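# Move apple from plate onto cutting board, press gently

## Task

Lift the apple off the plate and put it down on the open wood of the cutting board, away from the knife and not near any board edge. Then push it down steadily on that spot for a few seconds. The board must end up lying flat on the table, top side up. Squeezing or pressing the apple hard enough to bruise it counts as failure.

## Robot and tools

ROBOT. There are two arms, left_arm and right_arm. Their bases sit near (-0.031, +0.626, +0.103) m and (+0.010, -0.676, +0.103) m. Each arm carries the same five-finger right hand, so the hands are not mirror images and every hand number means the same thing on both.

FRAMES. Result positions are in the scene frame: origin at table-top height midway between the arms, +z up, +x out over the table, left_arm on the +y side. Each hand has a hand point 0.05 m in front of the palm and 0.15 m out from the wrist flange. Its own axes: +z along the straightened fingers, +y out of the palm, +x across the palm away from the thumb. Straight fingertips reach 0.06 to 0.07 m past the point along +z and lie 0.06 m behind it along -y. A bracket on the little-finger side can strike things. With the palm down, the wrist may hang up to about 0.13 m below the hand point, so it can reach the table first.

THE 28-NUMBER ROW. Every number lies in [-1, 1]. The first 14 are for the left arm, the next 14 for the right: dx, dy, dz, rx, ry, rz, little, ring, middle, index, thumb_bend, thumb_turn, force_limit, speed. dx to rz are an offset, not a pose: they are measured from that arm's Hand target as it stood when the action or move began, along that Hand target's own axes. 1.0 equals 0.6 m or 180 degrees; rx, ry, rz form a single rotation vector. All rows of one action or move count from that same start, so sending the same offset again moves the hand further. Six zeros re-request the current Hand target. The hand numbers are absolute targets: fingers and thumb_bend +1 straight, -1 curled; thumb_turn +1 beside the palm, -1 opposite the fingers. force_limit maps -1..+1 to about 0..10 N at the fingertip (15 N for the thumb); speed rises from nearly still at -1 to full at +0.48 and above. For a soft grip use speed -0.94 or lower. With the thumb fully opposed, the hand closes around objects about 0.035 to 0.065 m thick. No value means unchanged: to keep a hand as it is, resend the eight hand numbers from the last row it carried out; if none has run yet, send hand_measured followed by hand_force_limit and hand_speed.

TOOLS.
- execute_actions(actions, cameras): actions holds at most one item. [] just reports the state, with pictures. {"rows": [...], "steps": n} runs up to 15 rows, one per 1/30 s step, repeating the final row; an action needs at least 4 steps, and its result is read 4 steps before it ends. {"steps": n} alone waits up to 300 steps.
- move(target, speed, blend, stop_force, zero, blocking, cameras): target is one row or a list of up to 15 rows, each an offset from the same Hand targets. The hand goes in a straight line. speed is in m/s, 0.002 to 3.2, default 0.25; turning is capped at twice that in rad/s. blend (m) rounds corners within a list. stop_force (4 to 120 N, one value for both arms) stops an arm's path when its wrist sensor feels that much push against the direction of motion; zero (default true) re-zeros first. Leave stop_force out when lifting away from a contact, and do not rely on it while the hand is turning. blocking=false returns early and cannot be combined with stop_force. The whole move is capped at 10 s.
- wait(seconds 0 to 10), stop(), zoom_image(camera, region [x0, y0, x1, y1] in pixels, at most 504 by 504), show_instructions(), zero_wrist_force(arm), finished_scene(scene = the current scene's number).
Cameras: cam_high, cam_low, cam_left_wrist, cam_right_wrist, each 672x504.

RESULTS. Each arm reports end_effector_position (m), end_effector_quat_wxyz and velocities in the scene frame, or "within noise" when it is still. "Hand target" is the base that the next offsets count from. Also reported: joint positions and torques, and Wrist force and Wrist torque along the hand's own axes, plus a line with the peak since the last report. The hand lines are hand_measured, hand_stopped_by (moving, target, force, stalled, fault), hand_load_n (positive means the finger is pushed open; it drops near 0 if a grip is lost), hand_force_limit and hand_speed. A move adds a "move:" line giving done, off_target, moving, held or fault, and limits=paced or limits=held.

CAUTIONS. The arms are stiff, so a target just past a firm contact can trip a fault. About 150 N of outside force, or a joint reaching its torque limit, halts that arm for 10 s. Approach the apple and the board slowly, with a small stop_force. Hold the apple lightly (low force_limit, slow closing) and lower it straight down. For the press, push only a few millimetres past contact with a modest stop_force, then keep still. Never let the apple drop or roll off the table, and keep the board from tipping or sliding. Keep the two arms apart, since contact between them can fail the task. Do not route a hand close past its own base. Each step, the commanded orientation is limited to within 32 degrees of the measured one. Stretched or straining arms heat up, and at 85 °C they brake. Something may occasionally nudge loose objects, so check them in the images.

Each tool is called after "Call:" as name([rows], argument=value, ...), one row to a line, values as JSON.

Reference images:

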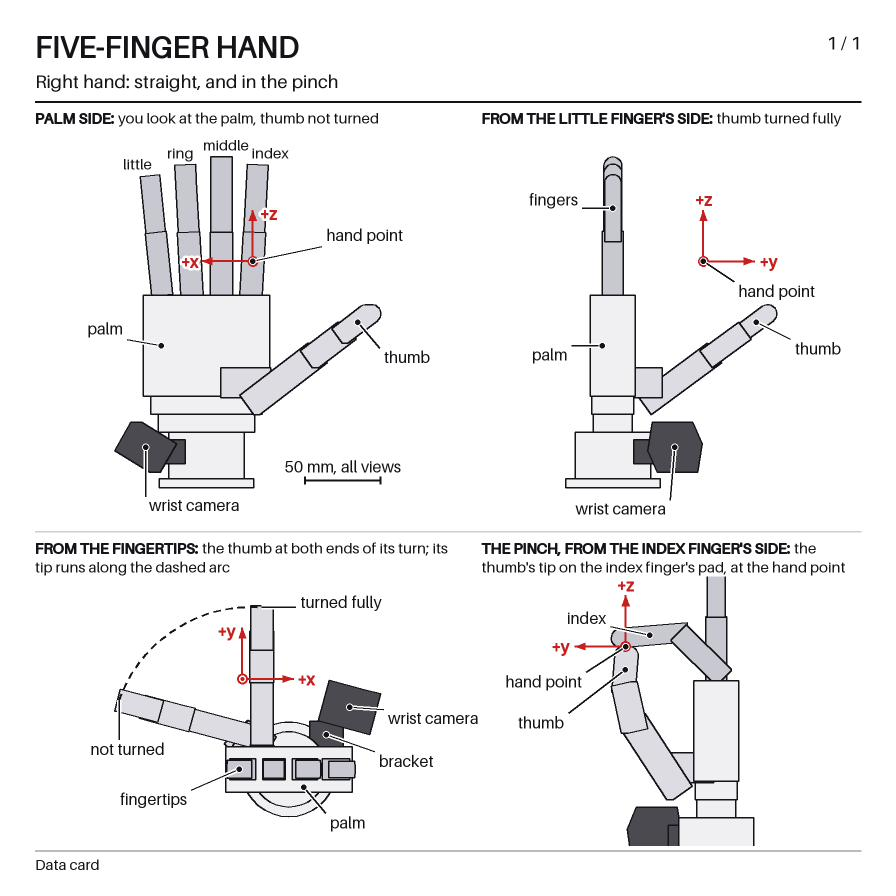

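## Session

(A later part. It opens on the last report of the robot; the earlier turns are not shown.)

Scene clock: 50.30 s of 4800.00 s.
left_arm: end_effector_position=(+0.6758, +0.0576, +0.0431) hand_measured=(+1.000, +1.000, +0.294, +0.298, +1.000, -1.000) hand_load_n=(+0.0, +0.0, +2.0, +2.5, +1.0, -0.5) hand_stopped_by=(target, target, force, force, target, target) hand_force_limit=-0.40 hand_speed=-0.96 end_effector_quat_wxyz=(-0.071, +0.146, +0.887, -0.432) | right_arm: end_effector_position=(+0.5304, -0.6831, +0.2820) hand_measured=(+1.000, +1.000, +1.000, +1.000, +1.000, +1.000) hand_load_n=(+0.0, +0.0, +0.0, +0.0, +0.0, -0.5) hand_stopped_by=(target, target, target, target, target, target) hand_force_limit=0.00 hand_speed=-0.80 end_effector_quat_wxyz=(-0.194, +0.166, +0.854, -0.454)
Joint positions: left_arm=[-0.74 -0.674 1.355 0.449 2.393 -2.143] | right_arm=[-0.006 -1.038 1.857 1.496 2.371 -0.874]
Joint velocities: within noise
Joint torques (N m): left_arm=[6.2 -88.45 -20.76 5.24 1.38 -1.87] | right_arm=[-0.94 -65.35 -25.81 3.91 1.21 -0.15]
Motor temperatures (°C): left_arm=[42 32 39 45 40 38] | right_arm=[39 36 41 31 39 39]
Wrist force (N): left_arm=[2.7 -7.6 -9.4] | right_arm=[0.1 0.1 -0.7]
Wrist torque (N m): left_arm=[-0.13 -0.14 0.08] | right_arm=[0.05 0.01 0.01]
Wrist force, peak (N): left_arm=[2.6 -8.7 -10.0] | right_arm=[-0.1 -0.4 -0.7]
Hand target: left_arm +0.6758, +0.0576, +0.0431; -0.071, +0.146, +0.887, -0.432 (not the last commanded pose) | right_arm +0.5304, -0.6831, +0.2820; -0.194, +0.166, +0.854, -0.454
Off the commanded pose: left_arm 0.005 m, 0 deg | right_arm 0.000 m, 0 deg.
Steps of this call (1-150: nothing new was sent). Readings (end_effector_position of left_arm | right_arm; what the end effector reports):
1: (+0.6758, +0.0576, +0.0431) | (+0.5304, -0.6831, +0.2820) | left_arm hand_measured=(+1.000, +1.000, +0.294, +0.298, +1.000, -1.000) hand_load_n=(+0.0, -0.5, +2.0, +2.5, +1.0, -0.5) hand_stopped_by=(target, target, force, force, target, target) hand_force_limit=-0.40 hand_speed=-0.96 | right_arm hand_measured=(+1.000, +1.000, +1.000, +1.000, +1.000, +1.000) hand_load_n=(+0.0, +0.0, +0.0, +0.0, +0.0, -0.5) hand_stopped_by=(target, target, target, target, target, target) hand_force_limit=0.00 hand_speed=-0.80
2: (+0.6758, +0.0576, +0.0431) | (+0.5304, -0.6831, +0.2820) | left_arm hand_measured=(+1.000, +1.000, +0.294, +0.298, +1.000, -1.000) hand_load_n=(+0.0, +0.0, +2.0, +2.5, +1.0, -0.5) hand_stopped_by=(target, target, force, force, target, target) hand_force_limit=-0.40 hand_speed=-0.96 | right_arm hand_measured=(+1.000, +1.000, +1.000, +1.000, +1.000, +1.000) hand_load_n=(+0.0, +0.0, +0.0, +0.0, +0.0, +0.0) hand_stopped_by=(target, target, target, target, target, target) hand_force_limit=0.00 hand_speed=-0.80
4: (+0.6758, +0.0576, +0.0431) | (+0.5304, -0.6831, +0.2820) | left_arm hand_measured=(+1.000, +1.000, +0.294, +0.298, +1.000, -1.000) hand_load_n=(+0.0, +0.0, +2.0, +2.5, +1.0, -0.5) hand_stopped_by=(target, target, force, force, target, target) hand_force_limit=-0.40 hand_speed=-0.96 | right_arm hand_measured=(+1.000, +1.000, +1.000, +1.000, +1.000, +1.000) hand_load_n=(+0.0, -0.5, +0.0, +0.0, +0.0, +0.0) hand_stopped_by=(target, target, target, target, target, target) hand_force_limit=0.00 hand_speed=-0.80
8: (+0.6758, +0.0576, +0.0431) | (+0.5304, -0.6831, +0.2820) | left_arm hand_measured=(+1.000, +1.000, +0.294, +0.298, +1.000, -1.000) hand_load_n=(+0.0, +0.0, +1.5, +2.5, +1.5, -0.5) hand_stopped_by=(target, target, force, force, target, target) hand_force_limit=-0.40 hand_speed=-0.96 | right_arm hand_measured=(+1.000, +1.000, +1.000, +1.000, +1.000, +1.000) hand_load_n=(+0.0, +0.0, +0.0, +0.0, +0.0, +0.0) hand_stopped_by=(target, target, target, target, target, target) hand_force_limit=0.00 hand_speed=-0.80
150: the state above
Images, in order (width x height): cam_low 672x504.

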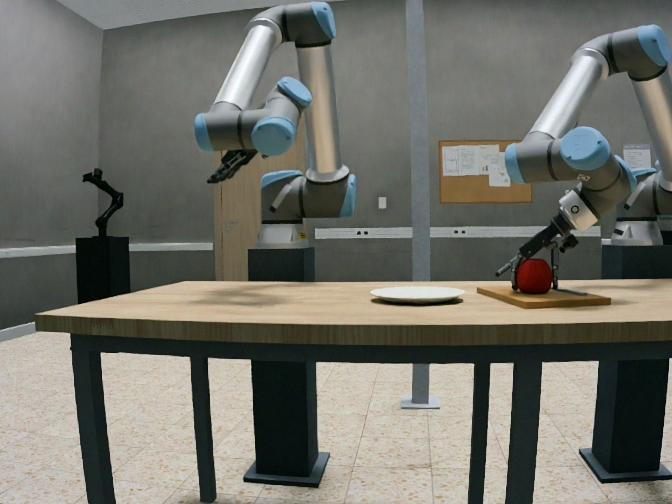

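Call:
move(target=[0,-0.0014,-0.0011,0,0,0,1,1,-0.05,-0.05,1,-1,-0.4,-0.96,0,0,0,0,0,0,1,1,1,1,1,1,0,-0.8], speed=0.003, cameras=[])

Call:
execute_actions([
  {"rows":[[0,0,0,0,0,0,1,1,1,1,1,-1,-0.4,-0.8,0,0,0,0,0,0,1,1,1,1,1,1,0,-0.8]],"steps":4},
])

Call:
wait(seconds=3, cameras=["cam_low","cam_left_wrist"])

Call:
zoom_image(camera="cam_low", region=[450, 180, 630, 315])

Scene clock: 51.30 s of 4800.00 s.
left_arm: end_effector_position=(+0.6758, +0.0576, +0.0442) hand_measured=(+1.000, +1.000, +0.294, +0.298, +1.000, -1.000) hand_load_n=(+0.0, +0.0, +2.0, +3.5, +1.0, +0.5) hand_stopped_by=(target, target, force, force, target, target) hand_force_limit=-0.40 hand_speed=-0.96 end_effector_quat_wxyz=(-0.071, +0.146, +0.887, -0.432) | right_arm: end_effector_position=(+0.5304, -0.6831, +0.2820) hand_measured=(+1.000, +1.000, +1.000, +1.000, +1.000, +1.000) hand_load_n=(+0.0, +0.0, +0.0, +0.0, +0.0, -0.5) hand_stopped_by=(target, target, target, target, target, target) hand_force_limit=0.00 hand_speed=-0.80 end_effector_quat_wxyz=(-0.194, +0.166, +0.854, -0.454)
Joint positions: left_arm=[-0.74 -0.675 1.355 0.451 2.393 -2.143] | right_arm=[-0.006 -1.038 1.857 1.496 2.371 -0.874]
Joint velocities: within noise
Joint torques (N m): left_arm=[6.34 -98.94 -30.46 6.08 1.17 -1.55] | right_arm=[1.3 -65.89 -25.84 3.4 1.39 -0.36]
Motor temperatures (°C): left_arm=[42 32 39 45 40 38] | right_arm=[39 36 41 31 39 39]
Wrist force (N): left_arm=[1.3 2.2 1.8] | right_arm=[0.0 -0.1 -0.2]
Wrist torque (N m): left_arm=[0.00 -0.22 0.14] | right_arm=[0.00 0.01 0.00]
Wrist force, peak (N): left_arm=[2.9 -8.6 -9.9] | right_arm=[-0.2 0.3 -0.5]
Hand target: left_arm +0.6758, +0.0576, +0.0442; -0.071, +0.146, +0.887, -0.432 | right_arm +0.5304, -0.6831, +0.2820; -0.194, +0.166, +0.854, -0.454
Off the commanded pose: left_arm 0.000 m, 0 deg | right_arm 0.000 m, 0 deg.
Kept back: nothing.
move: done
No camera images: "cameras" was empty.

Scene clock: 51.33 s of 4800.00 s.
left_arm: end_effector_position=(+0.6758, +0.0576, +0.0442) hand_measured=(+1.000, +1.000, +0.294, +0.298, +1.000, -1.000) hand_load_n=(+0.0, +0.0, +2.0, +3.5, +1.0, +0.5) hand_stopped_by=(target, target, force, force, target, target) hand_force_limit=-0.40 hand_speed=-0.96 end_effector_quat_wxyz=(-0.071, +0.146, +0.887, -0.432) | right_arm: end_effector_position=(+0.5304, -0.6831, +0.2820) hand_measured=(+1.000, +1.000, +1.000, +1.000, +1.000, +1.000) hand_load_n=(+0.0, +0.0, +0.0, +0.0, +0.0, +0.0) hand_stopped_by=(target, target, target, target, target, target) hand_force_limit=0.00 hand_speed=-0.80 end_effector_quat_wxyz=(-0.194, +0.166, +0.854, -0.454)
Joint positions: left_arm=[-0.74 -0.675 1.355 0.451 2.393 -2.143] | right_arm=[-0.006 -1.038 1.857 1.496 2.371 -0.874]
Joint velocities: within noise
Joint torques (N m): left_arm=[6.39 -100.23 -30.94 5.95 1.34 -1.54] | right_arm=[-0.46 -64.5 -26.15 3.36 1.31 -0.45]
Motor temperatures (°C): left_arm=[42 32 39 45 40 38] | right_arm=[39 36 41 31 39 39]
Wrist force (N): left_arm=[1.2 2.5 2.1] | right_arm=[-0.1 -0.1 0.0]
Wrist torque (N m): left_arm=[0.03 -0.20 0.14] | right_arm=[-0.02 0.02 -0.02]
Wrist force, peak (N): left_arm=[1.2 2.5 2.1] | right_arm=[-0.1 -0.1 0.0]
Hand target: left_arm +0.6758, +0.0576, +0.0442; -0.071, +0.146, +0.887, -0.432 | right_arm +0.5304, -0.6831, +0.2820; -0.194, +0.166, +0.854, -0.454
Kept back: the last 4 steps of this action.
Steps of this call (1: nothing new was sent). Readings (end_effector_position of left_arm | right_arm; what the end effector reports):
1: the state above

Scene clock: 54.47 s of 4800.00 s.
left_arm: end_effector_position=(+0.6758, +0.0576, +0.0442) hand_measured=(+1.000, +1.000, +1.000, +1.000, +1.000, -1.000) hand_load_n=(+0.0, +0.0, +0.0, +0.0, +0.0, +0.0) hand_stopped_by=(target, target, target, target, target, target) hand_force_limit=-0.40 hand_speed=-0.80 end_effector_quat_wxyz=(-0.071, +0.146, +0.887, -0.432) | right_arm: end_effector_position=(+0.5304, -0.6831, +0.2820) hand_measured=(+1.000, +1.000, +1.000, +1.000, +1.000, +1.000) hand_load_n=(+0.0, +0.0, +0.0, +0.0, +0.0, +0.0) hand_stopped_by=(target, target, target, target, target, target) hand_force_limit=0.00 hand_speed=-0.80 end_effector_quat_wxyz=(-0.194, +0.166, +0.854, -0.454)
Joint positions: left_arm=[-0.74 -0.675 1.355 0.451 2.393 -2.143] | right_arm=[-0.006 -1.038 1.857 1.496 2.371 -0.874]
Joint velocities: within noise
Joint torques (N m): left_arm=[7.3 -89.08 -29.89 2.72 1.82 -0.01] | right_arm=[-1.51 -65.44 -25.65 3.55 1.4 -0.12]
Motor temperatures (°C): left_arm=[42 32 39 45 40 38] | right_arm=[39 36 41 31 39 39]
Wrist force (N): left_arm=[1.5 0.7 0.1] | right_arm=[-0.2 -0.1 0.1]
Wrist torque (N m): left_arm=[0.04 -0.21 0.14] | right_arm=[-0.01 0.03 -0.02]
Wrist force, peak (N): left_arm=[1.5 2.5 2.0] | right_arm=[0.0 -0.1 -0.8]
Hand target: left_arm +0.6758, +0.0576, +0.0442; -0.071, +0.146, +0.887, -0.432 | right_arm +0.5304, -0.6831, +0.2820; -0.194, +0.166, +0.854, -0.454
Off the commanded pose: left_arm 0.000 m, 0 deg | right_arm 0.000 m, 0 deg.
Steps of this call (1-4: your previous action's last 4; 5-94: nothing new was sent). Readings (end_effector_position of left_arm | right_arm; what the end effector reports):
1: (+0.6758, +0.0576, +0.0442) | (+0.5304, -0.6831, +0.2820) | left_arm hand_measured=(+1.000, +1.000, +0.294, +0.298, +1.000, -1.000) hand_load_n=(+0.0, +0.0, +2.0, +3.5, +1.0, +0.0) hand_stopped_by=(target, target, moving, moving, target, target) hand_force_limit=-0.40 hand_speed=-0.80 | right_arm hand_measured=(+1.000, +1.000, +1.000, +1.000, +1.000, +1.000) hand_load_n=(+0.0, +0.0, +0.0, +0.0, +0.0, +0.0) hand_stopped_by=(target, target, target, target, target, target) hand_force_limit=0.00 hand_speed=-0.80
2: (+0.6758, +0.0576, +0.0442) | (+0.5304, -0.6831, +0.2820) | left_arm hand_measured=(+1.000, +1.000, +0.294, +0.298, +1.000, -1.000) hand_load_n=(+0.0, +0.0, +2.0, +3.0, +1.0, +0.5) hand_stopped_by=(target, target, moving, moving, target, target) hand_force_limit=-0.40 hand_speed=-0.80 | right_arm hand_measured=(+1.000, +1.000, +1.000, +1.000, +1.000, +1.000) hand_load_n=(-0.5, +0.0, +0.0, +0.0, +0.0, -0.5) hand_stopped_by=(target, target, target, target, target, target) hand_force_limit=0.00 hand_speed=-0.80
4: (+0.6758, +0.0576, +0.0442) | (+0.5304, -0.6831, +0.2820) | left_arm hand_measured=(+1.000, +1.000, +0.312, +0.316, +1.000, -1.000) hand_load_n=(+0.0, +0.0, +1.0, +1.5, +0.0, +0.0) hand_stopped_by=(target, target, moving, moving, target, target) hand_force_limit=-0.40 hand_speed=-0.80 | right_arm hand_measured=(+1.000, +1.000, +1.000, +1.000, +1.000, +1.000) hand_load_n=(+0.0, +0.0, -0.5, +0.0, +0.0, +0.0) hand_stopped_by=(target, target, target, target, target, target) hand_force_limit=0.00 hand_speed=-0.80
8: (+0.6758, +0.0576, +0.0442) | (+0.5304, -0.6831, +0.2820) | left_arm hand_measured=(+1.000, +1.000, +0.386, +0.388, +1.000, -1.000) hand_load_n=(+0.0, +0.0, +0.0, +0.0, +0.0, +0.0) hand_stopped_by=(target, target, moving, moving, target, target) hand_force_limit=-0.40 hand_speed=-0.80 | right_arm hand_measured=(+1.000, +1.000, +1.000, +1.000, +1.000, +1.000) hand_load_n=(+0.0, +0.0, +0.0, +0.0, -0.5, -0.5) hand_stopped_by=(target, target, target, target, target, target) hand_force_limit=0.00 hand_speed=-0.80
94: the state above
camera_calibration:
cam_left_wrist: T_world_to_cam=[[-0.0869077, 0.636737, -0.766168, 0.0605111], [0.947248, 0.290975, 0.134372, -0.666827], [0.308495, -0.714072, -0.628436, -0.0284017], [0, 0, 0, 1]] pos_world=[0.645671, 0.135219, 0.118116]
Images, in order (width x height): cam_low 672x504, cam_left_wrist 672x504.

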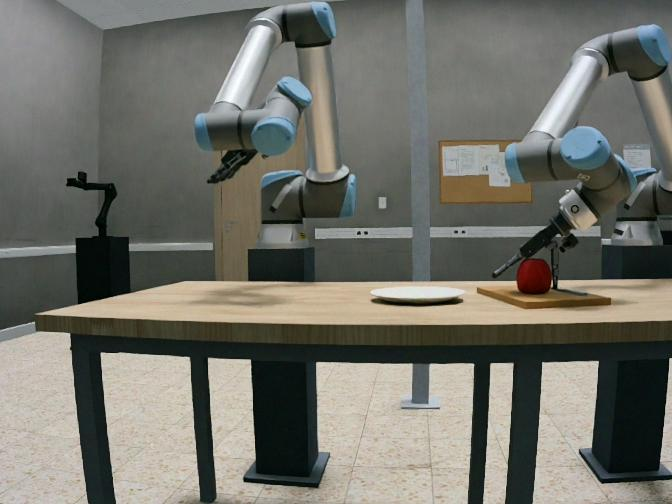

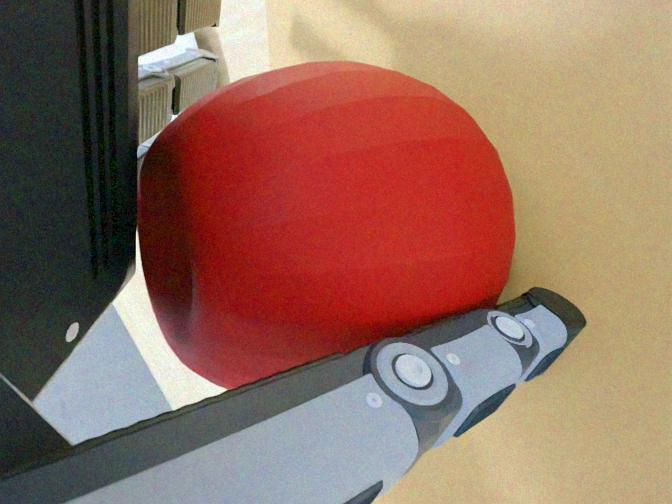

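Scaled by 2.800 from the camera's 672x504 image, which has a finer 960x720 frame.

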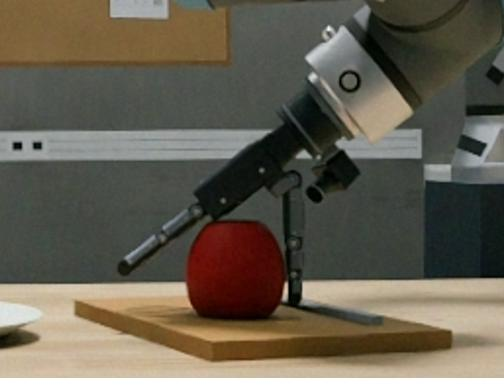

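Call:
move([
  [0,0,-0.0333,0,0,0,1,1,1,1,1,-1,-0.4,-0.8,0,0,0,0,0,0,1,1,1,1,1,1,0,-0.8],
  [0,-0.0615,-0.152,0,0,0,1,1,1,1,1,-1,-0.4,-0.8,0,0,0,0,0,0,1,1,1,1,1,1,0,-0.8],
  [0,-0.1615,-0.31,0,0,0,1,1,1,1,1,-1,-0.4,-0.8,0,0,0,0,0,0,1,1,1,1,1,1,0,-0.8],
], speed=[0.03,0.06,0.12], blend=[0.005,0.02,0])

Call:
zoom_image(camera="cam_high", region=[270, 180, 430, 300])

Call:
zoom_image(camera="cam_low", region=[450, 180, 630, 315])

Scene clock: 57.97 s of 4800.00 s.
left_arm: end_effector_position=(+0.7038, +0.1399, +0.2352) hand_measured=(+1.000, +1.000, +1.000, +1.000, +1.000, -1.000) hand_load_n=(+0.0, +0.0, +0.0, +0.0, +0.0, +0.0) hand_stopped_by=(target, target, target, target, target, target) hand_force_limit=-0.40 hand_speed=-0.80 end_effector_quat_wxyz=(-0.071, +0.146, +0.887, -0.432) end_effector_velocity=(+0.000, -0.001, -0.002) end_effector_angular_velocity=(-0.001, -0.003, +0.000) | right_arm: end_effector_position=(+0.5304, -0.6831, +0.2820) hand_measured=(+1.000, +1.000, +1.000, +1.000, +1.000, +1.000) hand_load_n=(+0.0, +0.0, +0.0, +0.0, +0.0, -0.5) hand_stopped_by=(target, target, target, target, target, target) hand_force_limit=0.00 hand_speed=-0.80 end_effector_quat_wxyz=(-0.194, +0.166, +0.854, -0.454)
Joint positions: left_arm=[-0.638 -0.846 1.31 0.772 2.432 -2.001] | right_arm=[-0.006 -1.038 1.857 1.496 2.371 -0.874]
Joint velocities: left_arm=[-0.001 0.001 0.001 -0.006 -0.001 -0.001] | right_arm=[within noise]
Joint torques (N m): left_arm=[-11.61 -76.19 -27.16 1.51 1.26 -2.34] | right_arm=[0.13 -64.84 -25.89 3.49 0.88 -0.22]
Motor temperatures (°C): left_arm=[42 32 39 45 40 38] | right_arm=[39 36 41 31 39 39]
Wrist force (N): left_arm=[1.4 0.6 1.0] | right_arm=[0.1 0.1 -0.3]
Wrist torque (N m): left_arm=[-0.03 -0.27 0.19] | right_arm=[0.05 0.00 0.01]
Wrist force, peak (N): left_arm=[1.7 0.7 0.6] | right_arm=[-0.2 -0.4 -0.6]
Hand target: left_arm +0.7037, +0.1398, +0.2351; -0.071, +0.146, +0.887, -0.432 | right_arm +0.5304, -0.6831, +0.2820; -0.194, +0.166, +0.854, -0.454
Off the commanded pose: left_arm 0.000 m, 0 deg | right_arm 0.000 m, 0 deg.
Kept back: nothing.
move: done
camera_calibration:
cam_left_wrist: T_world_to_cam=[[-0.0868599, 0.636627, -0.766265, 0.156825], [0.947239, 0.290994, 0.134389, -0.742952], [0.308534, -0.714163, -0.628314, 0.141654], [0, 0, 0, 1]] pos_world=[0.67367, 0.21752, 0.309017]

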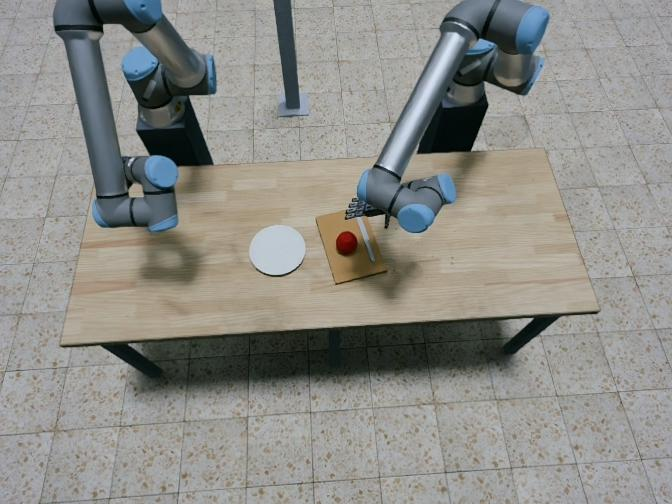

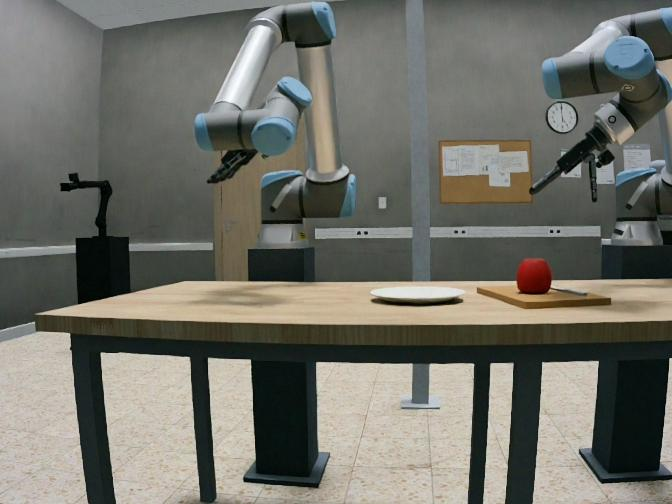

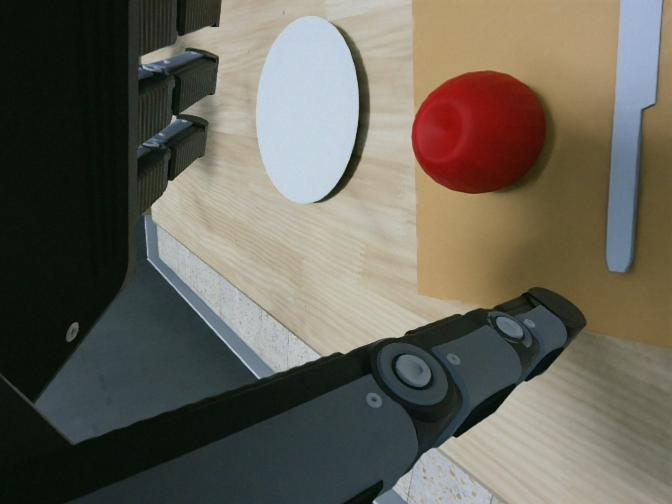

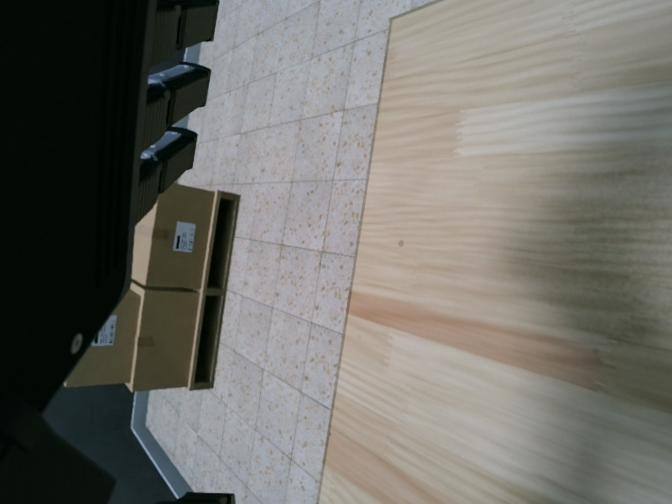

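Scaled by 3.150 from the camera's 672x504 image, which has a finer 960x720 frame.

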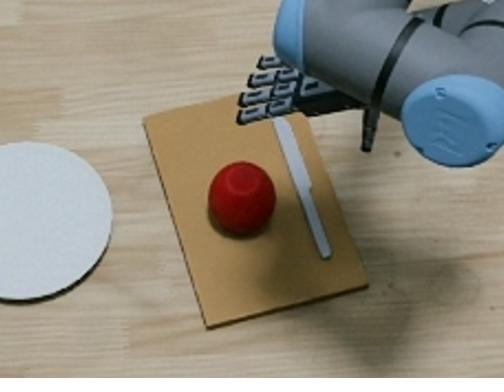

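Scaled by 2.800 from the camera's 672x504 image, which has a finer 960x720 frame.

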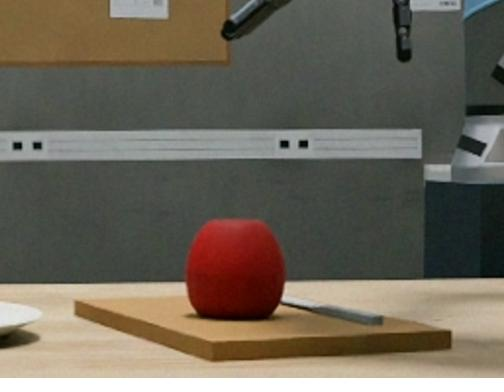

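Call:
finished_scene(scene=1)

The scene is finished: the task was done.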